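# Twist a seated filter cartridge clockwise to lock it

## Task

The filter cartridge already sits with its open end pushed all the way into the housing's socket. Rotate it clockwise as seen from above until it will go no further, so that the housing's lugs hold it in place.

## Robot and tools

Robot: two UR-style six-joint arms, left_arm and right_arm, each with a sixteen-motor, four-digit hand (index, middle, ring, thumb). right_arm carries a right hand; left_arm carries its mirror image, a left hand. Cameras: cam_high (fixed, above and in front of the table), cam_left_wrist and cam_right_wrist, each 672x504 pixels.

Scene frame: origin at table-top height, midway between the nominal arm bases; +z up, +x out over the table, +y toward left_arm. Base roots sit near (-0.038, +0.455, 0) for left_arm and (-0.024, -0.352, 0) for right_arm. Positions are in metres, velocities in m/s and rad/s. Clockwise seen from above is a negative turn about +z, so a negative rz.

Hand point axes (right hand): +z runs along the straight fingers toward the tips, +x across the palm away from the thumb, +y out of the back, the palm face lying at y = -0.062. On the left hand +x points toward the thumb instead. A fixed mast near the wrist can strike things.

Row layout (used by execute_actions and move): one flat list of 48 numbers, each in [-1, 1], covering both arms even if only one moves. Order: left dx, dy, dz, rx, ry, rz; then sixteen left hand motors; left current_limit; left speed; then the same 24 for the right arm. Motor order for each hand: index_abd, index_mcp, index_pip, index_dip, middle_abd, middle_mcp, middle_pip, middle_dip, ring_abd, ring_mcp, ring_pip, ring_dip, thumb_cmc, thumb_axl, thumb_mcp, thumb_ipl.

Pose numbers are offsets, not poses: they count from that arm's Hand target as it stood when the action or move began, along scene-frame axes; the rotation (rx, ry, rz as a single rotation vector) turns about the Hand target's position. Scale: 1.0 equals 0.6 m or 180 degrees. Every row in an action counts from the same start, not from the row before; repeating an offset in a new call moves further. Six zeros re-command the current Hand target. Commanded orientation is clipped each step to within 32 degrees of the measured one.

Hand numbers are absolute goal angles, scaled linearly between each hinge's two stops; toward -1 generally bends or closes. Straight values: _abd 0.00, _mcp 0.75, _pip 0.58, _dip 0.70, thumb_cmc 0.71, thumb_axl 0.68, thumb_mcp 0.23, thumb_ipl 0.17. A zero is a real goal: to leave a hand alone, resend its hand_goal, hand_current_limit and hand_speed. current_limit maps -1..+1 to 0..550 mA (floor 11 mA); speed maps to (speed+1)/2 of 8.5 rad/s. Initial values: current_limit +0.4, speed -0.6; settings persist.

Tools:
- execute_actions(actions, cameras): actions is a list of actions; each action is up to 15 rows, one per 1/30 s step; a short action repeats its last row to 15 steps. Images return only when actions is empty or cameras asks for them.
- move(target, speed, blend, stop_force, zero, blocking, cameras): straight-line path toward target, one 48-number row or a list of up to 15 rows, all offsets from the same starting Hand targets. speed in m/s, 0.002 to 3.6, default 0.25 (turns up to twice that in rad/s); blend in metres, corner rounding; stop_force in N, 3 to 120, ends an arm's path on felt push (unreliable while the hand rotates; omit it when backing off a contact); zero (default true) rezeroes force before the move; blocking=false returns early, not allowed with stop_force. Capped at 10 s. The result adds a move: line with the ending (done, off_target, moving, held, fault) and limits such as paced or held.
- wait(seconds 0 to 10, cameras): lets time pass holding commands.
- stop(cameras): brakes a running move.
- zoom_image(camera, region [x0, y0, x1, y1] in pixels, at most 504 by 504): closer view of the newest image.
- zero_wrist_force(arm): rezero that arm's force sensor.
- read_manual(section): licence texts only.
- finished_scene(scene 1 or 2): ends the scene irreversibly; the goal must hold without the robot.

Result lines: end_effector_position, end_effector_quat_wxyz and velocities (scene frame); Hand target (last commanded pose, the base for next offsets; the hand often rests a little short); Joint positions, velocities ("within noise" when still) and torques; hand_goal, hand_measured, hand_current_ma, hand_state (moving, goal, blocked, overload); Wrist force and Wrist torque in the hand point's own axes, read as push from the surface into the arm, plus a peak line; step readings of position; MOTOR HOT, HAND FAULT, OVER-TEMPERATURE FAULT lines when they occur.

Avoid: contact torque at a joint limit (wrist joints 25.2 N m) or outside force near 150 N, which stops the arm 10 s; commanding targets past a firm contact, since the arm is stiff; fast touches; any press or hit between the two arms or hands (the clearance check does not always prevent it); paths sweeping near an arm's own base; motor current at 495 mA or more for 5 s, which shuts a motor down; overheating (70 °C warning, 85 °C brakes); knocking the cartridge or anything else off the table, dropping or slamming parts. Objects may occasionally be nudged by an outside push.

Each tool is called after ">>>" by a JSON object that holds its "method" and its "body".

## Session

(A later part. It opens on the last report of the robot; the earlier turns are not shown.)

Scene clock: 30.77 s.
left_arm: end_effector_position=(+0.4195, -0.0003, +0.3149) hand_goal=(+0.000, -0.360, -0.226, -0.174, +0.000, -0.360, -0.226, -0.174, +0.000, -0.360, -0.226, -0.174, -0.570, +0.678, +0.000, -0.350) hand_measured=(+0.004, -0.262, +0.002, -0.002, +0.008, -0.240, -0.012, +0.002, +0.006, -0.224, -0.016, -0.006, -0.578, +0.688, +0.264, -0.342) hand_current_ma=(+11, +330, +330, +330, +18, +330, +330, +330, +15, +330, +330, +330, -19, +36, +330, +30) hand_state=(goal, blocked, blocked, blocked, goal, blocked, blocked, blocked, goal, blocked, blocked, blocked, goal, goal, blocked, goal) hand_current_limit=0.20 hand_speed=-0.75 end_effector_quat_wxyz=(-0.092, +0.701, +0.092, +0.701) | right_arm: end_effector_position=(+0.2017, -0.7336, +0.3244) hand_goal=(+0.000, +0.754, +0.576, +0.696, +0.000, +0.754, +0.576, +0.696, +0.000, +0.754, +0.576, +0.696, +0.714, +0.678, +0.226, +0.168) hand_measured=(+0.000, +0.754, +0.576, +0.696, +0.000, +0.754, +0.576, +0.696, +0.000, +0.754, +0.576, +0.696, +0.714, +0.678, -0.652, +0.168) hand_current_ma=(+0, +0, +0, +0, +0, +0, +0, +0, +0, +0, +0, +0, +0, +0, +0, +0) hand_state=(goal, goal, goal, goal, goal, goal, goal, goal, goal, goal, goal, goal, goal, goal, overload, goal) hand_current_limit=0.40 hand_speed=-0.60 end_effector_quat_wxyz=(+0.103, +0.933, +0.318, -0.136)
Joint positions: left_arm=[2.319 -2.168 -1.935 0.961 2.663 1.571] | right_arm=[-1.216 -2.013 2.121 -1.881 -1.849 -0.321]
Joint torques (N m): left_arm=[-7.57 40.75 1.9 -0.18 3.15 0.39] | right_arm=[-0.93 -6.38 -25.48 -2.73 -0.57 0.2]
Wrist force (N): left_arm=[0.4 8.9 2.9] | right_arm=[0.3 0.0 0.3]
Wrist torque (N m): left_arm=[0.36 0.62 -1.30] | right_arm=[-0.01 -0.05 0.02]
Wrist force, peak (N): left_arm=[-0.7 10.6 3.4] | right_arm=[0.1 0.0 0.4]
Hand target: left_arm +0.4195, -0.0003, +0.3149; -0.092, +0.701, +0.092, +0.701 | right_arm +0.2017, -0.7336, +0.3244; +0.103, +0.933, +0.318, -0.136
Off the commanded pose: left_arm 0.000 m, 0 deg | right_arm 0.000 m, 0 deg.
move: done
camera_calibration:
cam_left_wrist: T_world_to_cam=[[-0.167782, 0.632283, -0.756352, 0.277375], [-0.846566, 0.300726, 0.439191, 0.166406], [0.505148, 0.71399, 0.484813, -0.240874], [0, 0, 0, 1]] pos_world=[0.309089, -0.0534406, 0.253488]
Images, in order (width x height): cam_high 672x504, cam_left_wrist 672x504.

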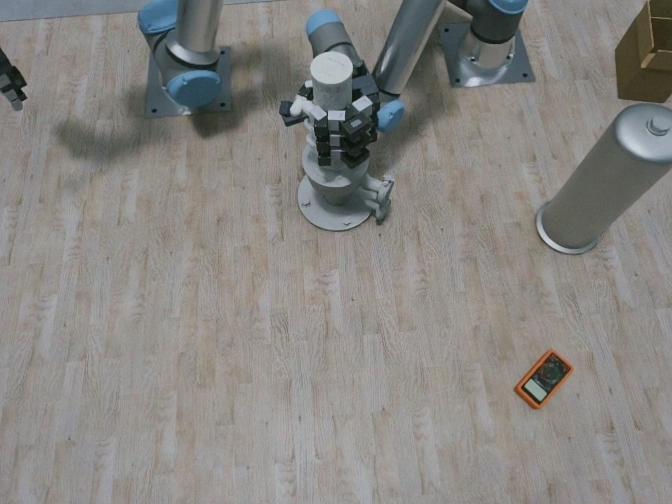

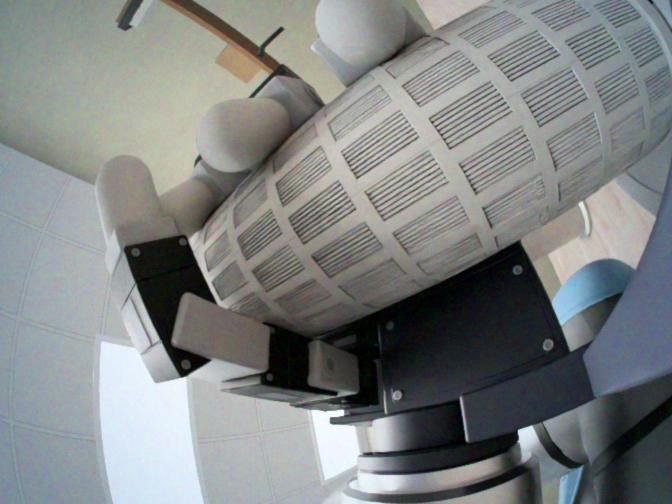

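>>> {"method": "move", "body": {"target": [[-0.005,-0.0155,0,0,0,-0.0556, 0,-0.42,-0.3,-0.25,0,-0.42,-0.3,-0.25,0,-0.42,-0.3,-0.25,-0.571,0.678,0.0,-0.38,0.6,-0.75, 0,0,0,0,0,0, 0,0.754,0.576,0.696,0,0.754,0.576,0.696,0,0.754,0.576,0.696,0.714,0.678,0.226,0.168,0.4,-0.6]], "speed": 0.1, "cameras": ["cam_high","cam_left_wrist"]}}

>>> {"method": "zoom_image", "body": {"camera": "cam_high", "region": [290, 40, 470, 200]}}

Scene clock: 32.80 s.
left_arm: end_effector_position=(+0.4165, -0.0096, +0.3149) hand_goal=(+0.000, -0.420, -0.300, -0.250, +0.000, -0.420, -0.300, -0.250, +0.000, -0.420, -0.300, -0.250, -0.570, +0.678, +0.000, -0.380) hand_measured=(+0.000, -0.200, +0.002, -0.126, +0.000, -0.182, -0.012, -0.104, +0.000, -0.166, -0.010, -0.126, -0.578, +0.684, +0.214, -0.352) hand_current_ma=(+1, +440, +440, +440, +1, +440, +440, +440, +0, +440, +440, +440, -20, +20, +440, +127) hand_state=(goal, blocked, blocked, blocked, goal, blocked, blocked, blocked, goal, blocked, blocked, blocked, goal, goal, blocked, blocked) hand_current_limit=0.60 hand_speed=-0.75 end_effector_quat_wxyz=(-0.031, +0.706, +0.030, +0.706) | right_arm: end_effector_position=(+0.2017, -0.7336, +0.3244) hand_goal=(+0.000, +0.754, +0.576, +0.696, +0.000, +0.754, +0.576, +0.696, +0.000, +0.754, +0.576, +0.696, +0.714, +0.678, +0.226, +0.168) hand_measured=(+0.000, +0.754, +0.576, +0.696, +0.000, +0.754, +0.576, +0.696, +0.000, +0.754, +0.576, +0.696, +0.714, +0.678, -0.652, +0.168) hand_current_ma=(+0, +0, +0, +0, +0, +0, +0, +0, +0, +0, +0, +0, +0, +0, +0, +0) hand_state=(goal, goal, goal, goal, goal, goal, goal, goal, goal, goal, goal, goal, goal, goal, overload, goal) hand_current_limit=0.40 hand_speed=-0.60 end_effector_quat_wxyz=(+0.103, +0.933, +0.318, -0.136)
Joint positions: left_arm=[2.377 -2.128 -2.017 1.003 2.43 1.571] | right_arm=[-1.216 -2.013 2.121 -1.881 -1.849 -0.321]
Joint torques (N m): left_arm=[8.31 44.73 -1.24 2.39 -0.26 2.52] | right_arm=[-1.08 -5.95 -26.78 -2.53 -0.6 0.17]
Wrist force (N): left_arm=[0.9 6.3 1.1] | right_arm=[0.1 0.1 0.2]
Wrist torque (N m): left_arm=[0.83 0.49 -1.04] | right_arm=[0.01 -0.03 0.01]
Wrist force, peak (N): left_arm=[1.8 10.1 3.2] | right_arm=[0.0 0.2 0.4]
Hand target: left_arm +0.4165, -0.0096, +0.3149; -0.031, +0.706, +0.030, +0.706 | right_arm +0.2017, -0.7336, +0.3244; +0.103, +0.933, +0.318, -0.136
Off the commanded pose: left_arm 0.000 m, 0 deg | right_arm 0.000 m, 0 deg.
move: done
camera_calibration:
cam_left_wrist: T_world_to_cam=[[-0.0556017, 0.651844, -0.756312, 0.236157], [-0.78155, 0.442985, 0.439254, 0.140881], [0.62136, 0.615519, 0.484818, -0.282089], [0, 0, 0, 1]] pos_world=[0.298515, -0.0427147, 0.253488]
Images, in order (width x height): cam_high 672x504, cam_left_wrist 672x504.

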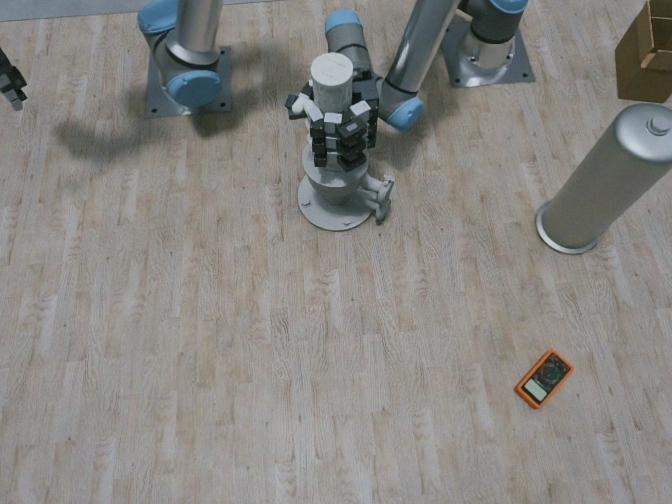

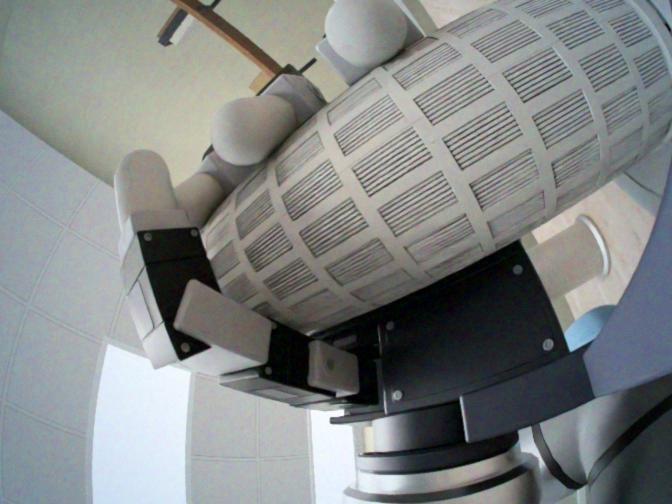

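Scaled by 2.800 from the camera's 672x504 image, which has a finer 960x720 frame.

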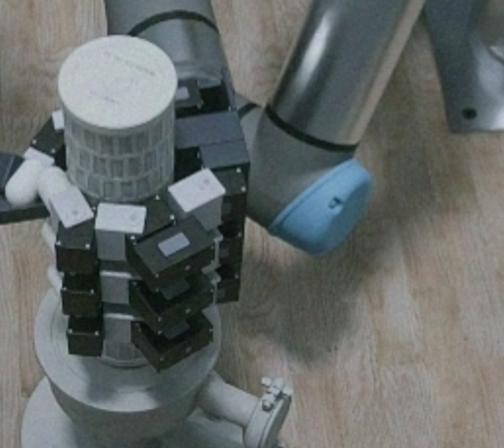

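>>> {"method": "zoom_image", "body": {"camera": "cam_high", "region": [300, 45, 365, 100]}}

Scaled by 7.754 from the camera's 672x504 image, which has a finer 960x720 frame.

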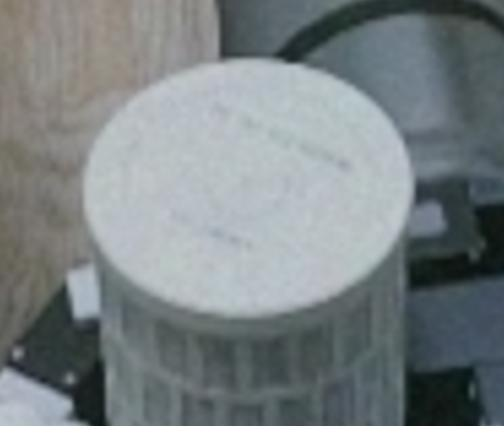

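>>> {"method": "move", "body": {"target": [[-0.0077,-0.0143,0,0,0,-0.0556, 0,-0.42,-0.3,-0.25,0,-0.42,-0.3,-0.25,0,-0.42,-0.3,-0.25,-0.571,0.678,0.0,-0.38,0.6,-0.75, 0,0,0,0,0,0, 0,0.754,0.576,0.696,0,0.754,0.576,0.696,0,0.754,0.576,0.696,0.714,0.678,0.226,0.168,0.4,-0.6],[-0.0178,-0.0270,0,0,0,-0.1111, 0,-0.42,-0.3,-0.25,0,-0.42,-0.3,-0.25,0,-0.42,-0.3,-0.25,-0.571,0.678,0.0,-0.38,0.6,-0.75, 0,0,0,0,0,0, 0,0.754,0.576,0.696,0,0.754,0.576,0.696,0,0.754,0.576,0.696,0.714,0.678,0.226,0.168,0.4,-0.6]], "speed": 0.15, "blend": [0.003,0], "cameras": ["cam_high","cam_left_wrist"]}}

>>> {"method": "zoom_image", "body": {"camera": "cam_high", "region": [300, 45, 365, 100]}}

Scene clock: 35.17 s.
left_arm: end_effector_position=(+0.4058, -0.0258, +0.3149) hand_goal=(+0.000, -0.420, -0.300, -0.250, +0.000, -0.420, -0.300, -0.250, +0.000, -0.420, -0.300, -0.250, -0.570, +0.678, +0.000, -0.380) hand_measured=(-0.008, -0.174, +0.004, -0.158, -0.010, -0.158, -0.012, -0.144, -0.010, -0.144, -0.010, -0.166, -0.582, +0.680, +0.190, -0.352) hand_current_ma=(-16, +440, +440, +370, -22, +440, +440, +440, -24, +440, +440, +338, -34, +4, +440, +133) hand_state=(goal, blocked, blocked, blocked, goal, blocked, blocked, blocked, goal, blocked, blocked, blocked, goal, goal, blocked, blocked) hand_current_limit=0.60 hand_speed=-0.75 end_effector_quat_wxyz=(+0.093, +0.701, -0.093, +0.701) | right_arm: end_effector_position=(+0.2017, -0.7336, +0.3244) hand_goal=(+0.000, +0.754, +0.576, +0.696, +0.000, +0.754, +0.576, +0.696, +0.000, +0.754, +0.576, +0.696, +0.714, +0.678, +0.226, +0.168) hand_measured=(+0.000, +0.754, +0.576, +0.696, +0.000, +0.754, +0.576, +0.696, +0.000, +0.754, +0.576, +0.696, +0.714, +0.678, -0.652, +0.168) hand_current_ma=(+0, +0, +0, +0, +0, +0, +0, +0, +0, +0, +0, +0, +0, +0, +0, +0) hand_state=(goal, goal, goal, goal, goal, goal, goal, goal, goal, goal, goal, goal, goal, goal, overload, goal) hand_current_limit=0.40 hand_speed=-0.60 end_effector_quat_wxyz=(+0.103, +0.933, +0.318, -0.136)
Joint positions: left_arm=[2.529 -2.074 -2.129 1.061 1.93 1.571] | right_arm=[-1.216 -2.013 2.121 -1.881 -1.849 -0.321]
Joint torques (N m): left_arm=[4.37 43.75 3.59 3.73 -3.56 0.57] | right_arm=[-1.16 -5.32 -26.57 -2.66 -0.56 0.2]
Wrist force (N): left_arm=[-0.4 -8.8 -3.0] | right_arm=[-0.2 0.0 0.2]
Wrist torque (N m): left_arm=[0.34 -0.44 1.20] | right_arm=[-0.01 0.01 -0.01]
Wrist force, peak (N): left_arm=[-0.4 -8.8 -3.0] | right_arm=[0.3 0.3 0.3]
Hand target: left_arm +0.4058, -0.0258, +0.3149; +0.093, +0.701, -0.093, +0.701 | right_arm +0.2017, -0.7336, +0.3244; +0.103, +0.933, +0.318, -0.136
Off the commanded pose: left_arm 0.000 m, 0 deg | right_arm 0.000 m, 0 deg.
move: done
camera_calibration:
cam_left_wrist: T_world_to_cam=[[0.170705, 0.631528, -0.756328, 0.153811], [-0.582892, 0.683598, 0.439238, 0.0653231], [0.794416, 0.365878, 0.484806, -0.342093], [0, 0, 0, 1]] pos_world=[0.283584, -0.0166263, 0.253488]
Images, in order (width x height): cam_high 672x504, cam_left_wrist 672x504.

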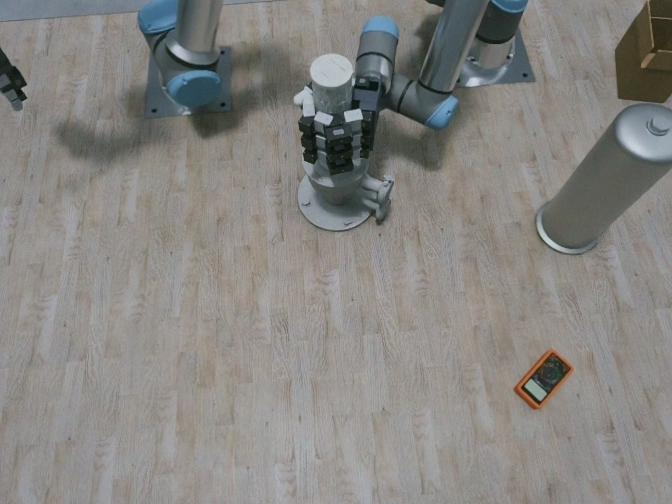

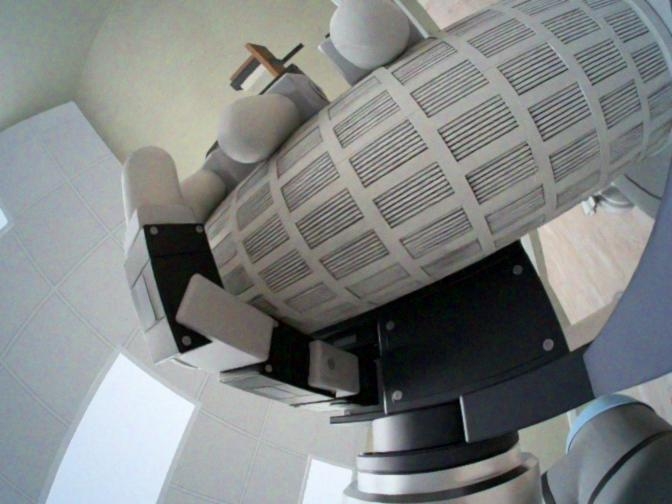

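Scaled by 7.754 from the camera's 672x504 image, which has a finer 960x720 frame.

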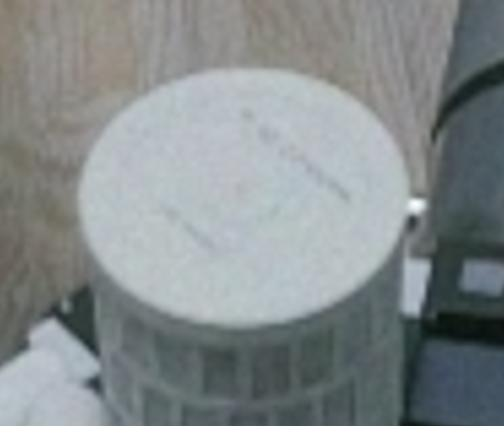

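>>> {"method": "move", "body": {"target": [[-0.0008,0.0037,0,0,0,0, 0,-0.42,-0.3,-0.25,0,-0.42,-0.3,-0.25,0,-0.42,-0.3,-0.25,-0.571,0.678,0.0,-0.38,0.6,-0.75, 0,0,0,0,0,0, 0,0.754,0.576,0.696,0,0.754,0.576,0.696,0,0.754,0.576,0.696,0.714,0.678,0.226,0.168,0.4,-0.6]], "speed": 0.1}}

Scene clock: 36.37 s.
left_arm: end_effector_position=(+0.4053, -0.0237, +0.3149) hand_goal=(+0.000, -0.420, -0.300, -0.250, +0.000, -0.420, -0.300, -0.250, +0.000, -0.420, -0.300, -0.250, -0.570, +0.678, +0.000, -0.380) hand_measured=(-0.002, -0.174, +0.004, -0.160, -0.004, -0.158, -0.012, -0.144, -0.004, -0.144, -0.008, -0.166, -0.582, +0.680, +0.190, -0.352) hand_current_ma=(-5, +440, +440, +369, -6, +440, +440, +440, -8, +440, +440, +338, -33, +9, +440, +134) hand_state=(goal, blocked, blocked, blocked, goal, blocked, blocked, blocked, goal, blocked, blocked, blocked, goal, goal, blocked, blocked) hand_current_limit=0.60 hand_speed=-0.75 end_effector_quat_wxyz=(+0.093, +0.701, -0.093, +0.701) | right_arm: end_effector_position=(+0.2017, -0.7336, +0.3244) hand_goal=(+0.000, +0.754, +0.576, +0.696, +0.000, +0.754, +0.576, +0.696, +0.000, +0.754, +0.576, +0.696, +0.714, +0.678, +0.226, +0.168) hand_measured=(+0.000, +0.754, +0.576, +0.696, +0.000, +0.754, +0.576, +0.696, +0.000, +0.754, +0.576, +0.696, +0.714, +0.678, -0.652, +0.168) hand_current_ma=(+0, +0, +0, +0, +0, +0, +0, +0, +0, +0, +0, +0, +0, +0, +0, +0) hand_state=(goal, goal, goal, goal, goal, goal, goal, goal, goal, goal, goal, goal, goal, goal, overload, goal) hand_current_limit=0.40 hand_speed=-0.60 end_effector_quat_wxyz=(+0.103, +0.933, +0.318, -0.136)
Joint positions: left_arm=[2.533 -2.071 -2.135 1.064 1.925 1.571] | right_arm=[-1.216 -2.013 2.121 -1.881 -1.849 -0.321]
Joint torques (N m): left_arm=[6.54 47.8 3.26 4.3 -0.29 0.46] | right_arm=[-2.11 -6.08 -26.24 -2.49 -0.47 0.08]
Wrist force (N): left_arm=[-5.9 11.8 4.6] | right_arm=[0.1 0.0 0.0]
Wrist torque (N m): left_arm=[0.83 0.98 -1.86] | right_arm=[0.01 -0.03 0.01]
Wrist force, peak (N): left_arm=[-6.4 11.6 4.8] | right_arm=[0.2 0.0 0.3]
Hand target: left_arm +0.4053, -0.0236, +0.3149; +0.093, +0.701, -0.093, +0.701 | right_arm +0.2017, -0.7336, +0.3244; +0.103, +0.933, +0.318, -0.136
Off the commanded pose: left_arm 0.000 m, 0 deg | right_arm 0.000 m, 0 deg.
move: done

>>> {"method": "move", "body": {"target": [[-0.0115,-0.0117,0,0,0,-0.0556, 0,-0.42,-0.3,-0.25,0,-0.42,-0.3,-0.25,0,-0.42,-0.3,-0.25,-0.571,0.678,0.0,-0.38,0.6,-0.75, 0,0,0,0,0,0, 0,0.754,0.576,0.696,0,0.754,0.576,0.696,0,0.754,0.576,0.696,0.714,0.678,0.226,0.168,0.4,-0.6],[-0.0248,-0.0193,0,0,0,-0.1111, 0,-0.42,-0.3,-0.25,0,-0.42,-0.3,-0.25,0,-0.42,-0.3,-0.25,-0.571,0.678,0.0,-0.38,0.6,-0.75, 0,0,0,0,0,0, 0,0.754,0.576,0.696,0,0.754,0.576,0.696,0,0.754,0.576,0.696,0.714,0.678,0.226,0.168,0.4,-0.6]], "speed": 0.15, "blend": [0.003,0], "cameras": ["cam_high","cam_left_wrist"]}}

>>> {"method": "zoom_image", "body": {"camera": "cam_high", "region": [300, 45, 365, 100]}}

Scene clock: 38.83 s.
left_arm: end_effector_position=(+0.3905, -0.0351, +0.3149) hand_goal=(+0.000, -0.420, -0.300, -0.250, +0.000, -0.420, -0.300, -0.250, +0.000, -0.420, -0.300, -0.250, -0.570, +0.678, +0.000, -0.380) hand_measured=(-0.008, -0.160, +0.004, -0.168, -0.008, -0.148, -0.012, -0.152, -0.008, -0.136, -0.006, -0.174, -0.584, +0.680, +0.182, -0.352) hand_current_ma=(-18, +440, +440, +327, -20, +440, +440, +397, -21, +440, +440, +297, -45, +3, +440, +134) hand_state=(goal, blocked, blocked, blocked, goal, blocked, blocked, blocked, goal, blocked, blocked, blocked, goal, goal, blocked, blocked) hand_current_limit=0.60 hand_speed=-0.75 end_effector_quat_wxyz=(+0.213, +0.674, -0.213, +0.674) | right_arm: end_effector_position=(+0.2017, -0.7336, +0.3244) hand_goal=(+0.000, +0.754, +0.576, +0.696, +0.000, +0.754, +0.576, +0.696, +0.000, +0.754, +0.576, +0.696, +0.714, +0.678, +0.226, +0.168) hand_measured=(+0.000, +0.754, +0.576, +0.696, +0.000, +0.754, +0.576, +0.696, +0.000, +0.754, +0.576, +0.696, +0.714, +0.678, -0.652, +0.168) hand_current_ma=(+0, +0, +0, +0, +0, +0, +0, +0, +0, +0, +0, +0, +0, +0, +0, +0) hand_state=(goal, goal, goal, goal, goal, goal, goal, goal, goal, goal, goal, goal, goal, goal, overload, goal) hand_current_limit=0.40 hand_speed=-0.60 end_effector_quat_wxyz=(+0.103, +0.933, +0.318, -0.136)
Joint positions: left_arm=[2.699 -2.061 -2.156 1.075 1.411 1.571] | right_arm=[-1.216 -2.013 2.121 -1.881 -1.849 -0.321]
Joint torques (N m): left_arm=[3.95 20.74 21.12 0.93 -2.88 1.2] | right_arm=[-1.7 -5.65 -25.44 -2.56 -0.48 0.21]
Wrist force (N): left_arm=[-2.6 -2.8 0.3] | right_arm=[0.0 0.0 -0.1]
Wrist torque (N m): left_arm=[0.70 0.44 0.30] | right_arm=[0.01 -0.01 0.00]
Wrist force, peak (N): left_arm=[-7.0 12.2 4.8] | right_arm=[0.3 -0.2 0.4]
Hand target: left_arm +0.3904, -0.0351, +0.3149; +0.213, +0.674, -0.213, +0.674 | right_arm +0.2017, -0.7336, +0.3244; +0.103, +0.933, +0.318, -0.136
Off the commanded pose: left_arm 0.000 m, 0 deg | right_arm 0.000 m, 0 deg.
move: done
camera_calibration:
cam_left_wrist: T_world_to_cam=[[0.376382, 0.535067, -0.756333, 0.0786015], [-0.313976, 0.841723, 0.439229, -0.0366851], [0.87164, 0.0721518, 0.484808, -0.367002], [0, 0, 0, 1]] pos_world=[0.278791, 0.0153014, 0.253488]
Images, in order (width x height): cam_high 672x504, cam_left_wrist 672x504.

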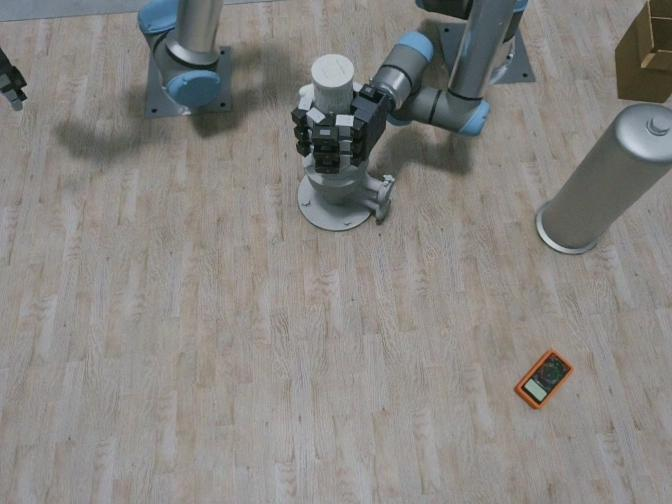

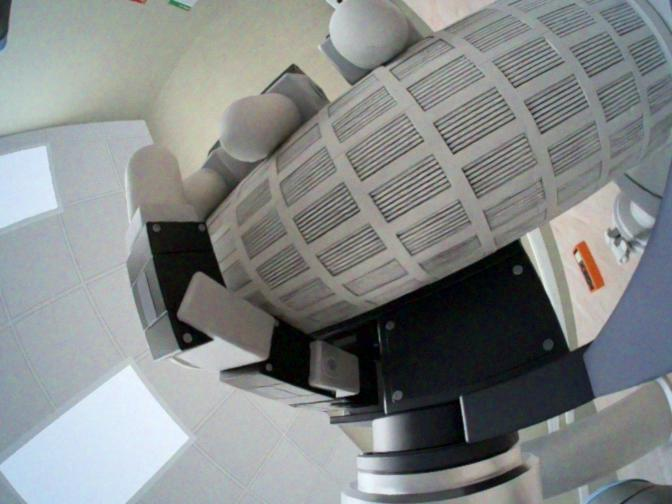

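Scaled by 7.754 from the camera's 672x504 image, which has a finer 960x720 frame.

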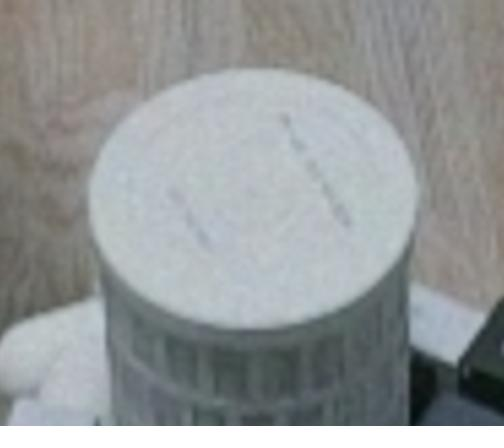

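>>> {"method": "move", "body": {"target": [[-0.0145,-0.0052,0,0,0,-0.0556, 0,-0.42,-0.3,-0.25,0,-0.42,-0.3,-0.25,0,-0.42,-0.3,-0.25,-0.571,0.678,0.0,-0.38,0.6,-0.75, 0,0,0,0,0,0, 0,0.754,0.576,0.696,0,0.754,0.576,0.696,0,0.754,0.576,0.696,0.714,0.678,0.226,0.168,0.4,-0.6],[-0.0297,-0.0077,0,0,0,-0.1111, 0,-0.42,-0.3,-0.25,0,-0.42,-0.3,-0.25,0,-0.42,-0.3,-0.25,-0.571,0.678,0.0,-0.38,0.6,-0.75, 0,0,0,0,0,0, 0,0.754,0.576,0.696,0,0.754,0.576,0.696,0,0.754,0.576,0.696,0.714,0.678,0.226,0.168,0.4,-0.6]], "speed": 0.15, "blend": [0.003,0], "cameras": ["cam_high","cam_left_wrist"]}}

>>> {"method": "zoom_image", "body": {"camera": "cam_high", "region": [300, 45, 365, 100]}}

Scene clock: 41.07 s.
left_arm: end_effector_position=(+0.3726, -0.0397, +0.3149) hand_goal=(+0.000, -0.420, -0.300, -0.250, +0.000, -0.420, -0.300, -0.250, +0.000, -0.420, -0.300, -0.250, -0.570, +0.678, +0.000, -0.380) hand_measured=(-0.006, -0.120, +0.004, -0.206, -0.008, -0.120, -0.012, -0.180, -0.008, -0.112, -0.006, -0.196, -0.588, +0.678, +0.160, -0.362) hand_current_ma=(-14, +440, +440, +154, -20, +440, +440, +274, -21, +440, +440, +203, -56, -1, +440, +73) hand_state=(goal, blocked, blocked, blocked, goal, blocked, blocked, blocked, goal, blocked, blocked, blocked, goal, goal, blocked, goal) hand_current_limit=0.60 hand_speed=-0.75 end_effector_quat_wxyz=(+0.327, +0.627, -0.327, +0.627) | right_arm: end_effector_position=(+0.2017, -0.7336, +0.3244) hand_goal=(+0.000, +0.754, +0.576, +0.696, +0.000, +0.754, +0.576, +0.696, +0.000, +0.754, +0.576, +0.696, +0.714, +0.678, +0.226, +0.168) hand_measured=(+0.000, +0.754, +0.576, +0.696, +0.000, +0.754, +0.576, +0.696, +0.000, +0.754, +0.576, +0.696, +0.714, +0.678, -0.652, +0.168) hand_current_ma=(+0, +0, +0, +0, +0, +0, +0, +0, +0, +0, +0, +0, +0, +0, +0, +0) hand_state=(goal, goal, goal, goal, goal, goal, goal, goal, goal, goal, goal, goal, goal, goal, overload, goal) hand_current_limit=0.40 hand_speed=-0.60 end_effector_quat_wxyz=(+0.103, +0.933, +0.318, -0.136)
Joint positions: left_arm=[2.827 -2.097 -2.082 1.037 0.934 1.571] | right_arm=[-1.216 -2.013 2.121 -1.881 -1.849 -0.321]
Joint torques (N m): left_arm=[3.53 21.24 21.81 -0.07 -2.76 1.2] | right_arm=[-0.95 -6.4 -26.47 -2.67 -0.61 0.1]
Wrist force (N): left_arm=[-1.4 -3.1 0.2] | right_arm=[-0.1 0.0 0.3]
Wrist torque (N m): left_arm=[0.69 0.47 0.39] | right_arm=[-0.02 0.00 -0.02]
Wrist force, peak (N): left_arm=[-4.3 -2.0 1.5] | right_arm=[0.1 -0.1 0.5]
Hand target: left_arm +0.3726, -0.0398, +0.3149; +0.327, +0.627, -0.327, +0.627 | right_arm +0.2017, -0.7336, +0.3244; +0.103, +0.933, +0.318, -0.136
Off the commanded pose: left_arm 0.000 m, 0 deg | right_arm 0.000 m, 0 deg.
move: done
camera_calibration:
cam_left_wrist: T_world_to_cam=[[0.536649, 0.37412, -0.756335, 0.0217037], [-0.00724675, 0.898348, 0.439224, -0.150466], [0.843775, -0.230228, 0.484808, -0.352684], [0, 0, 0, 1]] pos_world=[0.284848, 0.0458531, 0.253488]
Images, in order (width x height): cam_high 672x504, cam_left_wrist 672x504.

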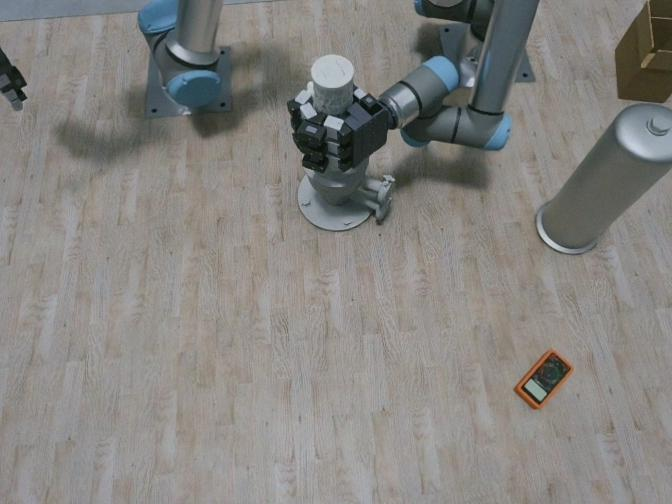

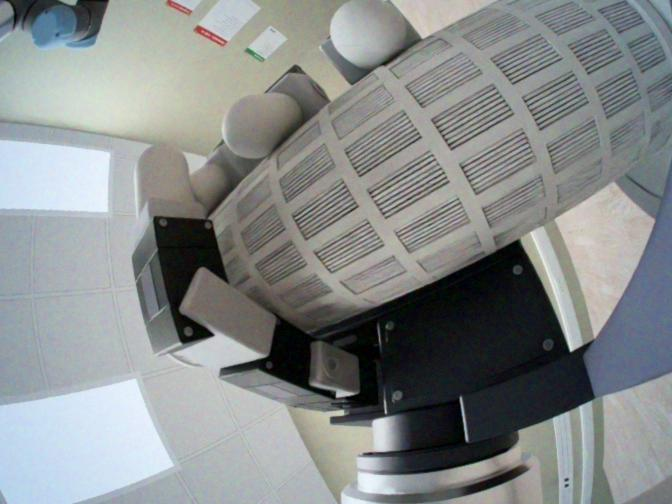

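Scaled by 7.754 from the camera's 672x504 image, which has a finer 960x720 frame.

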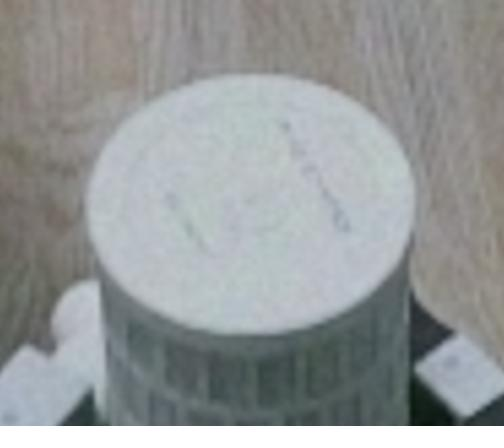

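>>> {"method": "move", "body": {"target": [[0,0,0,0,0,0, 0,-0.5,-0.35,-0.45,0,-0.5,-0.35,-0.45,0,-0.5,-0.35,-0.45,-0.571,0.678,-0.1,-0.6,0.78,-0.75, 0,0,0,0,0,0, 0,0.754,0.576,0.696,0,0.754,0.576,0.696,0,0.754,0.576,0.696,0.714,0.678,0.226,0.168,0.4,-0.6],[-0.0155,0.0003,0,0,0,-0.0556, 0,-0.5,-0.35,-0.45,0,-0.5,-0.35,-0.45,0,-0.5,-0.35,-0.45,-0.571,0.678,-0.1,-0.6,0.78,-0.75, 0,0,0,0,0,0, 0,0.754,0.576,0.696,0,0.754,0.576,0.696,0,0.754,0.576,0.696,0.714,0.678,0.226,0.168,0.4,-0.6]], "speed": 0.1, "cameras": ["cam_high","cam_left_wrist"]}}

>>> {"method": "zoom_image", "body": {"camera": "cam_high", "region": [300, 45, 365, 100]}}

Scene clock: 44.23 s.
left_arm: end_effector_position=(+0.3633, -0.0396, +0.3149) hand_goal=(+0.000, -0.500, -0.350, -0.450, +0.000, -0.500, -0.350, -0.450, +0.000, -0.500, -0.350, -0.450, -0.570, +0.678, -0.100, -0.600) hand_measured=(-0.006, -0.066, +0.004, -0.294, -0.008, -0.068, -0.012, -0.254, -0.008, -0.062, -0.006, -0.276, -0.604, +0.670, +0.160, -0.464) hand_current_ma=(-14, +490, +490, +489, -20, +490, +489, +489, -21, +490, +490, +489, -121, -26, +489, +489) hand_state=(goal, blocked, blocked, blocked, goal, blocked, blocked, blocked, goal, blocked, blocked, blocked, blocked, goal, blocked, blocked) hand_current_limit=0.78 hand_speed=-0.75 end_effector_quat_wxyz=(+0.380, +0.596, -0.380, +0.596) | right_arm: end_effector_position=(+0.2017, -0.7336, +0.3244) hand_goal=(+0.000, +0.754, +0.576, +0.696, +0.000, +0.754, +0.576, +0.696, +0.000, +0.754, +0.576, +0.696, +0.714, +0.678, +0.226, +0.168) hand_measured=(+0.000, +0.754, +0.576, +0.696, +0.000, +0.754, +0.576, +0.696, +0.000, +0.754, +0.576, +0.696, +0.714, +0.678, -0.652, +0.168) hand_current_ma=(+0, +0, +0, +0, +0, +0, +0, +0, +0, +0, +0, +0, +0, +0, +0, +0) hand_state=(goal, goal, goal, goal, goal, goal, goal, goal, goal, goal, goal, goal, goal, goal, overload, goal) hand_current_limit=0.40 hand_speed=-0.60 end_effector_quat_wxyz=(+0.103, +0.933, +0.318, -0.136)
Joint positions: left_arm=[2.866 -2.13 -2.013 1.001 0.72 1.571] | right_arm=[-1.216 -2.013 2.121 -1.881 -1.849 -0.321]
Joint torques (N m): left_arm=[4.15 23.05 19.71 -0.11 -2.06 1.13] | right_arm=[-2.46 -5.55 -26.12 -2.63 -0.57 0.25]
Wrist force (N): left_arm=[-2.6 -2.0 -0.6] | right_arm=[0.1 0.1 0.0]
Wrist torque (N m): left_arm=[0.74 0.32 0.29] | right_arm=[0.03 -0.02 0.01]
Wrist force, peak (N): left_arm=[-1.9 -2.9 0.2] | right_arm=[0.1 0.3 0.3]
Hand target: left_arm +0.3633, -0.0396, +0.3149; +0.380, +0.596, -0.381, +0.596 | right_arm +0.2017, -0.7336, +0.3244; +0.103, +0.933, +0.318, -0.136
Off the commanded pose: left_arm 0.000 m, 0 deg | right_arm 0.000 m, 0 deg.
move: done
camera_calibration:
cam_left_wrist: T_world_to_cam=[[0.593466, 0.275091, -0.756388, 0.00204724], [0.14903, 0.885968, 0.439147, -0.20791], [0.790942, -0.373343, 0.484795, -0.331348], [0, 0, 0, 1]] pos_world=[0.291847, 0.0599324, 0.253488]
Images, in order (width x height): cam_high 672x504, cam_left_wrist 672x504.

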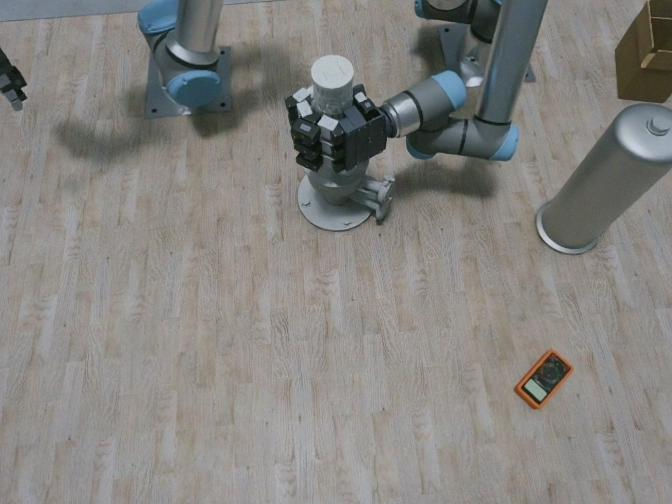

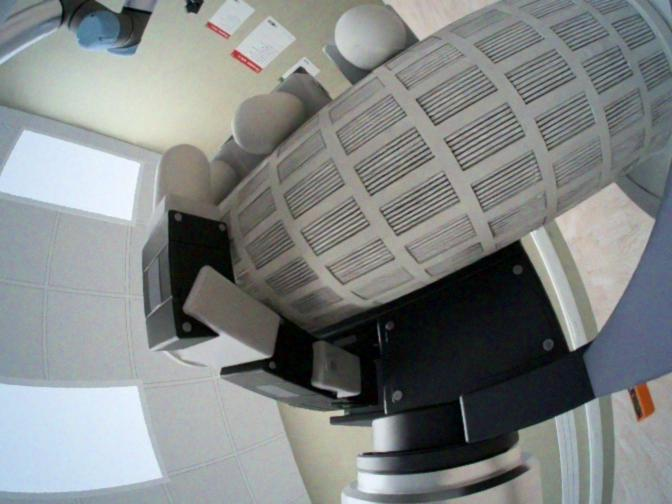

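Scaled by 7.754 from the camera's 672x504 image, which has a finer 960x720 frame.

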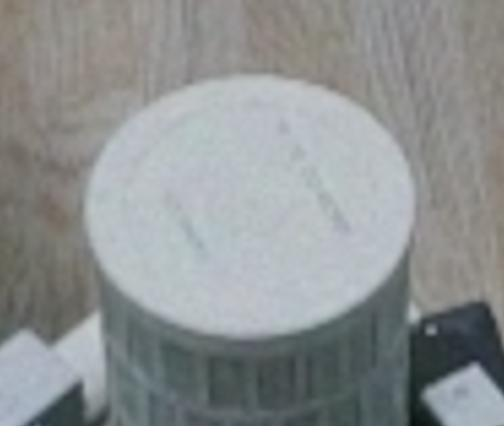

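>>> {"method": "move", "body": {"target": [[0,0,0,0,0,0, 0,0.1,0.35,0.4,0,0.1,0.35,0.4,0,0.1,0.35,0.4,-0.571,0.678,0.42,0.1,0.4,-0.7, 0,0,0,0,0,0, 0,0.754,0.576,0.696,0,0.754,0.576,0.696,0,0.754,0.576,0.696,0.714,0.678,0.226,0.168,0.4,-0.6]], "speed": 0.1, "cameras": ["cam_high","cam_left_wrist"]}}

>>> {"method": "zoom_image", "body": {"camera": "cam_high", "region": [300, 45, 365, 100]}}

>>> {"method": "zoom_image", "body": {"camera": "cam_left_wrist", "region": [400, 0, 672, 260]}}

Scene clock: 45.87 s.
left_arm: end_effector_position=(+0.3633, -0.0396, +0.3149) hand_goal=(+0.000, +0.100, +0.350, +0.400, +0.000, +0.100, +0.350, +0.400, +0.000, +0.100, +0.350, +0.400, -0.570, +0.678, +0.420, +0.100) hand_measured=(-0.004, +0.098, +0.348, +0.398, -0.008, +0.098, +0.348, +0.396, -0.008, +0.098, +0.348, +0.398, -0.588, +0.676, +0.418, +0.098) hand_current_ma=(-10, -5, -6, -5, -20, -6, -6, -7, -21, -6, -6, -5, -60, -3, -5, -5) hand_state=(goal, goal, goal, goal, goal, goal, goal, goal, goal, goal, goal, goal, goal, goal, goal, goal) hand_current_limit=0.40 hand_speed=-0.70 end_effector_quat_wxyz=(+0.380, +0.596, -0.381, +0.596) | right_arm: end_effector_position=(+0.2017, -0.7336, +0.3244) hand_goal=(+0.000, +0.754, +0.576, +0.696, +0.000, +0.754, +0.576, +0.696, +0.000, +0.754, +0.576, +0.696, +0.714, +0.678, +0.226, +0.168) hand_measured=(+0.000, +0.754, +0.576, +0.696, +0.000, +0.754, +0.576, +0.696, +0.000, +0.754, +0.576, +0.696, +0.714, +0.678, -0.652, +0.168) hand_current_ma=(+0, +0, +0, +0, +0, +0, +0, +0, +0, +0, +0, +0, +0, +0, +0, +0) hand_state=(goal, goal, goal, goal, goal, goal, goal, goal, goal, goal, goal, goal, goal, goal, overload, goal) hand_current_limit=0.40 hand_speed=-0.60 end_effector_quat_wxyz=(+0.103, +0.933, +0.318, -0.136)
Joint positions: left_arm=[2.866 -2.13 -2.013 1.001 0.719 1.571] | right_arm=[-1.216 -2.013 2.121 -1.881 -1.849 -0.321]
Joint torques (N m): left_arm=[4.67 22.92 20.74 0.3 0.62 1.18] | right_arm=[-1.29 -5.46 -25.52 -2.68 -0.68 -0.02]
Wrist force (N): left_arm=[-0.1 -1.3 0.2] | right_arm=[0.0 0.0 0.2]
Wrist torque (N m): left_arm=[0.13 0.12 -0.07] | right_arm=[-0.01 -0.02 0.01]
Wrist force, peak (N): left_arm=[-2.8 -1.8 -2.0] | right_arm=[-0.2 0.4 0.4]
Hand target: left_arm +0.3633, -0.0396, +0.3149; +0.380, +0.596, -0.381, +0.596 | right_arm +0.2017, -0.7336, +0.3244; +0.103, +0.933, +0.318, -0.136
Off the commanded pose: left_arm 0.000 m, 0 deg | right_arm 0.000 m, 0 deg.
move: done
camera_calibration:
cam_left_wrist: T_world_to_cam=[[0.593614, 0.274952, -0.756322, 0.0019953], [0.149305, 0.885878, 0.439236, -0.208008], [0.790778, -0.373659, 0.484818, -0.331287], [0, 0, 0, 1]] pos_world=[0.291847, 0.0599325, 0.253488]
Images, in order (width x height): cam_high 672x504, cam_left_wrist 672x504.

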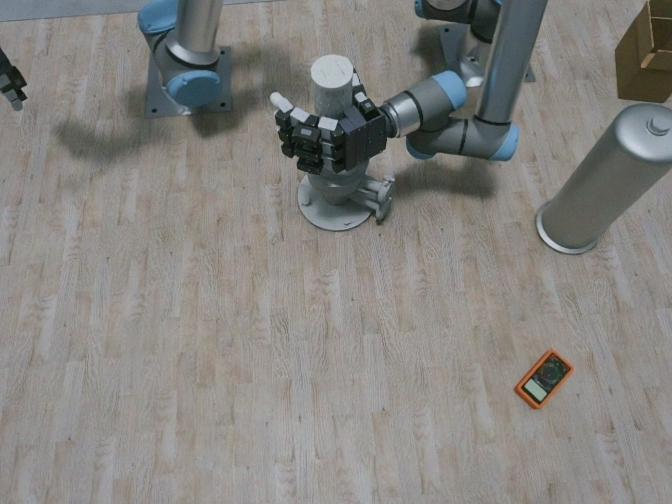

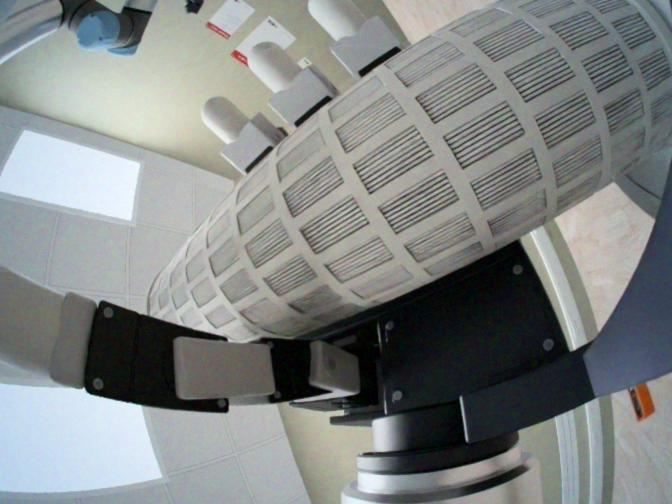

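Scaled by 7.754 from the camera's 672x504 image, which has a finer 960x720 frame.

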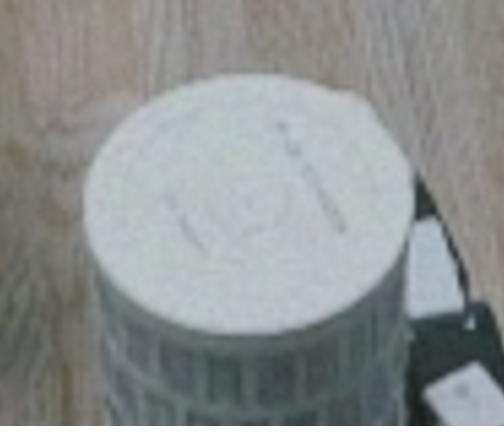

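Scaled by 1.853 from the camera's 672x504 image, which has a finer 960x720 frame.

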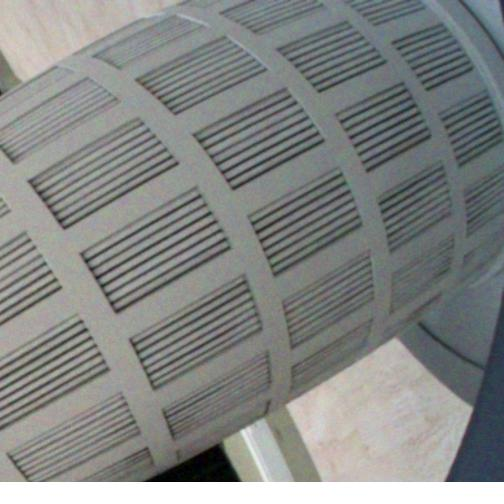

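>>> {"method": "move", "body": {"target": [[0.006,0.0028,0,0,0,0, 0,0.1,0.35,0.4,0,0.1,0.35,0.4,0,0.1,0.35,0.4,-0.571,0.678,0.42,0.1,0.4,-0.7, 0,0,0,0,0,0, 0,0.754,0.576,0.696,0,0.754,0.576,0.696,0,0.754,0.576,0.696,0.714,0.678,0.226,0.168,0.4,-0.6],[0.0282,0.005,0,0,0,0.0833, 0,0.1,0.35,0.4,0,0.1,0.35,0.4,0,0.1,0.35,0.4,-0.571,0.678,0.42,0.1,0.4,-0.7, 0,0,0,0,0,0, 0,0.754,0.576,0.696,0,0.754,0.576,0.696,0,0.754,0.576,0.696,0.714,0.678,0.226,0.168,0.4,-0.6],[0.049,0.0128,0,0,0,0.1667, 0,0.1,0.35,0.4,0,0.1,0.35,0.4,0,0.1,0.35,0.4,-0.571,0.678,0.42,0.1,0.4,-0.7, 0,0,0,0,0,0, 0,0.754,0.576,0.696,0,0.754,0.576,0.696,0,0.754,0.576,0.696,0.714,0.678,0.226,0.168,0.4,-0.6],[0.0452,0.0073,0,0,0,0.1667, 0,0.1,0.35,0.4,0,0.1,0.35,0.4,0,0.1,0.35,0.4,-0.571,0.678,0.42,0.1,0.4,-0.7, 0,0,0,0,0,0, 0,0.754,0.576,0.696,0,0.754,0.576,0.696,0,0.754,0.576,0.696,0.714,0.678,0.226,0.168,0.4,-0.6]], "speed": 0.25, "blend": [0.002,0.003,0.002,0]}}

>>> {"method": "move", "body": {"target": [[0,0,0,0,0,0, 0,-0.42,-0.3,-0.35,0,-0.42,-0.3,-0.35,0,-0.42,-0.3,-0.35,-0.571,0.678,-0.1,-0.5,0.78,-0.7, 0,0,0,0,0,0, 0,0.754,0.576,0.696,0,0.754,0.576,0.696,0,0.754,0.576,0.696,0.714,0.678,0.226,0.168,0.4,-0.6]], "speed": 0.1, "cameras": ["cam_high","cam_left_wrist"]}}

>>> {"method": "zoom_image", "body": {"camera": "cam_high", "region": [300, 45, 365, 100]}}

Scene clock: 48.60 s.
left_arm: end_effector_position=(+0.3904, -0.0352, +0.3149) hand_goal=(+0.000, +0.100, +0.350, +0.400, +0.000, +0.100, +0.350, +0.400, +0.000, +0.100, +0.350, +0.400, -0.570, +0.678, +0.420, +0.100) hand_measured=(-0.004, +0.098, +0.348, +0.398, -0.008, +0.098, +0.348, +0.396, -0.008, +0.098, +0.348, +0.398, -0.588, +0.676, +0.418, +0.098) hand_current_ma=(-10, -4, -6, -5, -20, -5, -5, -7, -21, -5, -6, -5, -59, -2, -5, -5) hand_state=(goal, goal, goal, goal, goal, goal, goal, goal, goal, goal, goal, goal, goal, goal, goal, goal) hand_current_limit=0.40 hand_speed=-0.70 end_effector_quat_wxyz=(+0.213, +0.674, -0.213, +0.674) | right_arm: end_effector_position=(+0.2017, -0.7336, +0.3244) hand_goal=(+0.000, +0.754, +0.576, +0.696, +0.000, +0.754, +0.576, +0.696, +0.000, +0.754, +0.576, +0.696, +0.714, +0.678, +0.226, +0.168) hand_measured=(+0.000, +0.754, +0.576, +0.696, +0.000, +0.754, +0.576, +0.696, +0.000, +0.754, +0.576, +0.696, +0.714, +0.678, -0.652, +0.168) hand_current_ma=(+0, +0, +0, +0, +0, +0, +0, +0, +0, +0, +0, +0, +0, +0, +0, +0) hand_state=(goal, goal, goal, goal, goal, goal, goal, goal, goal, goal, goal, goal, goal, goal, overload, goal) hand_current_limit=0.40 hand_speed=-0.60 end_effector_quat_wxyz=(+0.103, +0.933, +0.318, -0.136)
Joint positions: left_arm=[2.699 -2.061 -2.156 1.075 1.41 1.571] | right_arm=[-1.216 -2.013 2.121 -1.881 -1.849 -0.321]
Joint torques (N m): left_arm=[-8.63 19.4 20.3 0.56 1.45 -1.66] | right_arm=[-1.9 -5.53 -26.03 -2.67 -0.82 0]
Wrist force (N): left_arm=[0.4 -2.0 0.4] | right_arm=[-0.1 0.0 -0.2]
Wrist torque (N m): left_arm=[0.09 0.12 -0.02] | right_arm=[0.02 0.00 -0.01]
Wrist force, peak (N): left_arm=[0.4 -2.0 0.4] | right_arm=[0.0 0.1 0.4]
Hand target: left_arm +0.3904, -0.0352, +0.3149; +0.213, +0.674, -0.213, +0.674 | right_arm +0.2017, -0.7336, +0.3244; +0.103, +0.933, +0.318, -0.136
Off the commanded pose: left_arm 0.000 m, 0 deg | right_arm 0.000 m, 0 deg.
move: done

Scene clock: 49.40 s.
left_arm: end_effector_position=(+0.3905, -0.0352, +0.3149) hand_goal=(+0.000, -0.420, -0.300, -0.350, +0.000, -0.420, -0.300, -0.350, +0.000, -0.420, -0.300, -0.350, -0.570, +0.678, -0.100, -0.500) hand_measured=(-0.002, -0.194, -0.018, -0.086, -0.006, -0.210, -0.028, -0.010, -0.006, -0.204, -0.032, -0.036, -0.588, +0.680, +0.158, -0.278) hand_current_ma=(-5, +489, +490, +490, -15, +488, +490, +490, -14, +490, +488, +490, -59, +6, +490, +490) hand_state=(goal, blocked, blocked, blocked, goal, blocked, blocked, blocked, goal, blocked, blocked, blocked, goal, goal, blocked, moving) hand_current_limit=0.78 hand_speed=-0.70 end_effector_quat_wxyz=(+0.213, +0.674, -0.213, +0.674) | right_arm: end_effector_position=(+0.2017, -0.7336, +0.3244) hand_goal=(+0.000, +0.754, +0.576, +0.696, +0.000, +0.754, +0.576, +0.696, +0.000, +0.754, +0.576, +0.696, +0.714, +0.678, +0.226, +0.168) hand_measured=(+0.000, +0.754, +0.576, +0.696, +0.000, +0.754, +0.576, +0.696, +0.000, +0.754, +0.576, +0.696, +0.714, +0.678, -0.652, +0.168) hand_current_ma=(+0, +0, +0, +0, +0, +0, +0, +0, +0, +0, +0, +0, +0, +0, +0, +0) hand_state=(goal, goal, goal, goal, goal, goal, goal, goal, goal, goal, goal, goal, goal, goal, overload, goal) hand_current_limit=0.40 hand_speed=-0.60 end_effector_quat_wxyz=(+0.103, +0.933, +0.318, -0.136)
Joint positions: left_arm=[2.699 -2.061 -2.156 1.075 1.41 1.571] | right_arm=[-1.216 -2.013 2.121 -1.881 -1.849 -0.321]
Joint torques (N m): left_arm=[-6.65 21.66 14.81 1.43 -0.02 -1.52] | right_arm=[-1.83 -4.88 -25.55 -2.55 -0.6 0.25]
Wrist force (N): left_arm=[-1.8 -0.5 3.8] | right_arm=[0.0 0.2 0.3]
Wrist torque (N m): left_arm=[-0.23 0.75 0.03] | right_arm=[0.00 -0.02 0.01]
Wrist force, peak (N): left_arm=[0.2 -2.6 6.0] | right_arm=[-0.2 0.1 0.4]
Hand target: left_arm +0.3904, -0.0352, +0.3149; +0.213, +0.674, -0.213, +0.674 | right_arm +0.2017, -0.7336, +0.3244; +0.103, +0.933, +0.318, -0.136
Off the commanded pose: left_arm 0.000 m, 0 deg | right_arm 0.000 m, 0 deg.
move: done
camera_calibration:
cam_left_wrist: T_world_to_cam=[[0.376517, 0.534968, -0.756336, 0.0786198], [-0.313782, 0.841803, 0.439214, -0.0366523], [0.871651, 0.0719532, 0.484816, -0.366998], [0, 0, 0, 1]] pos_world=[0.278791, 0.0152015, 0.253488]
Images, in order (width x height): cam_high 672x504, cam_left_wrist 672x504.

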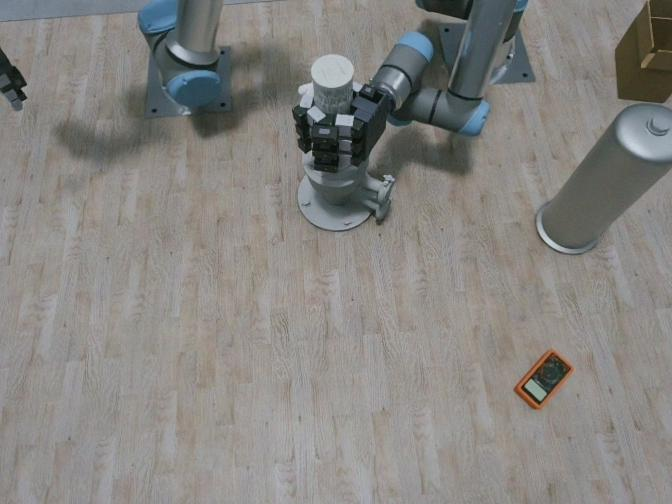

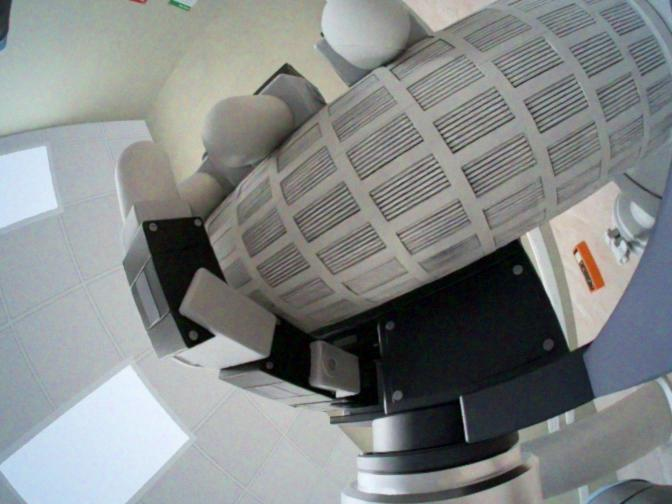

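Scaled by 7.754 from the camera's 672x504 image, which has a finer 960x720 frame.

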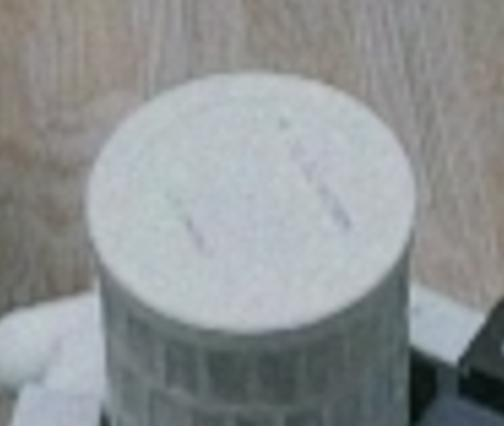

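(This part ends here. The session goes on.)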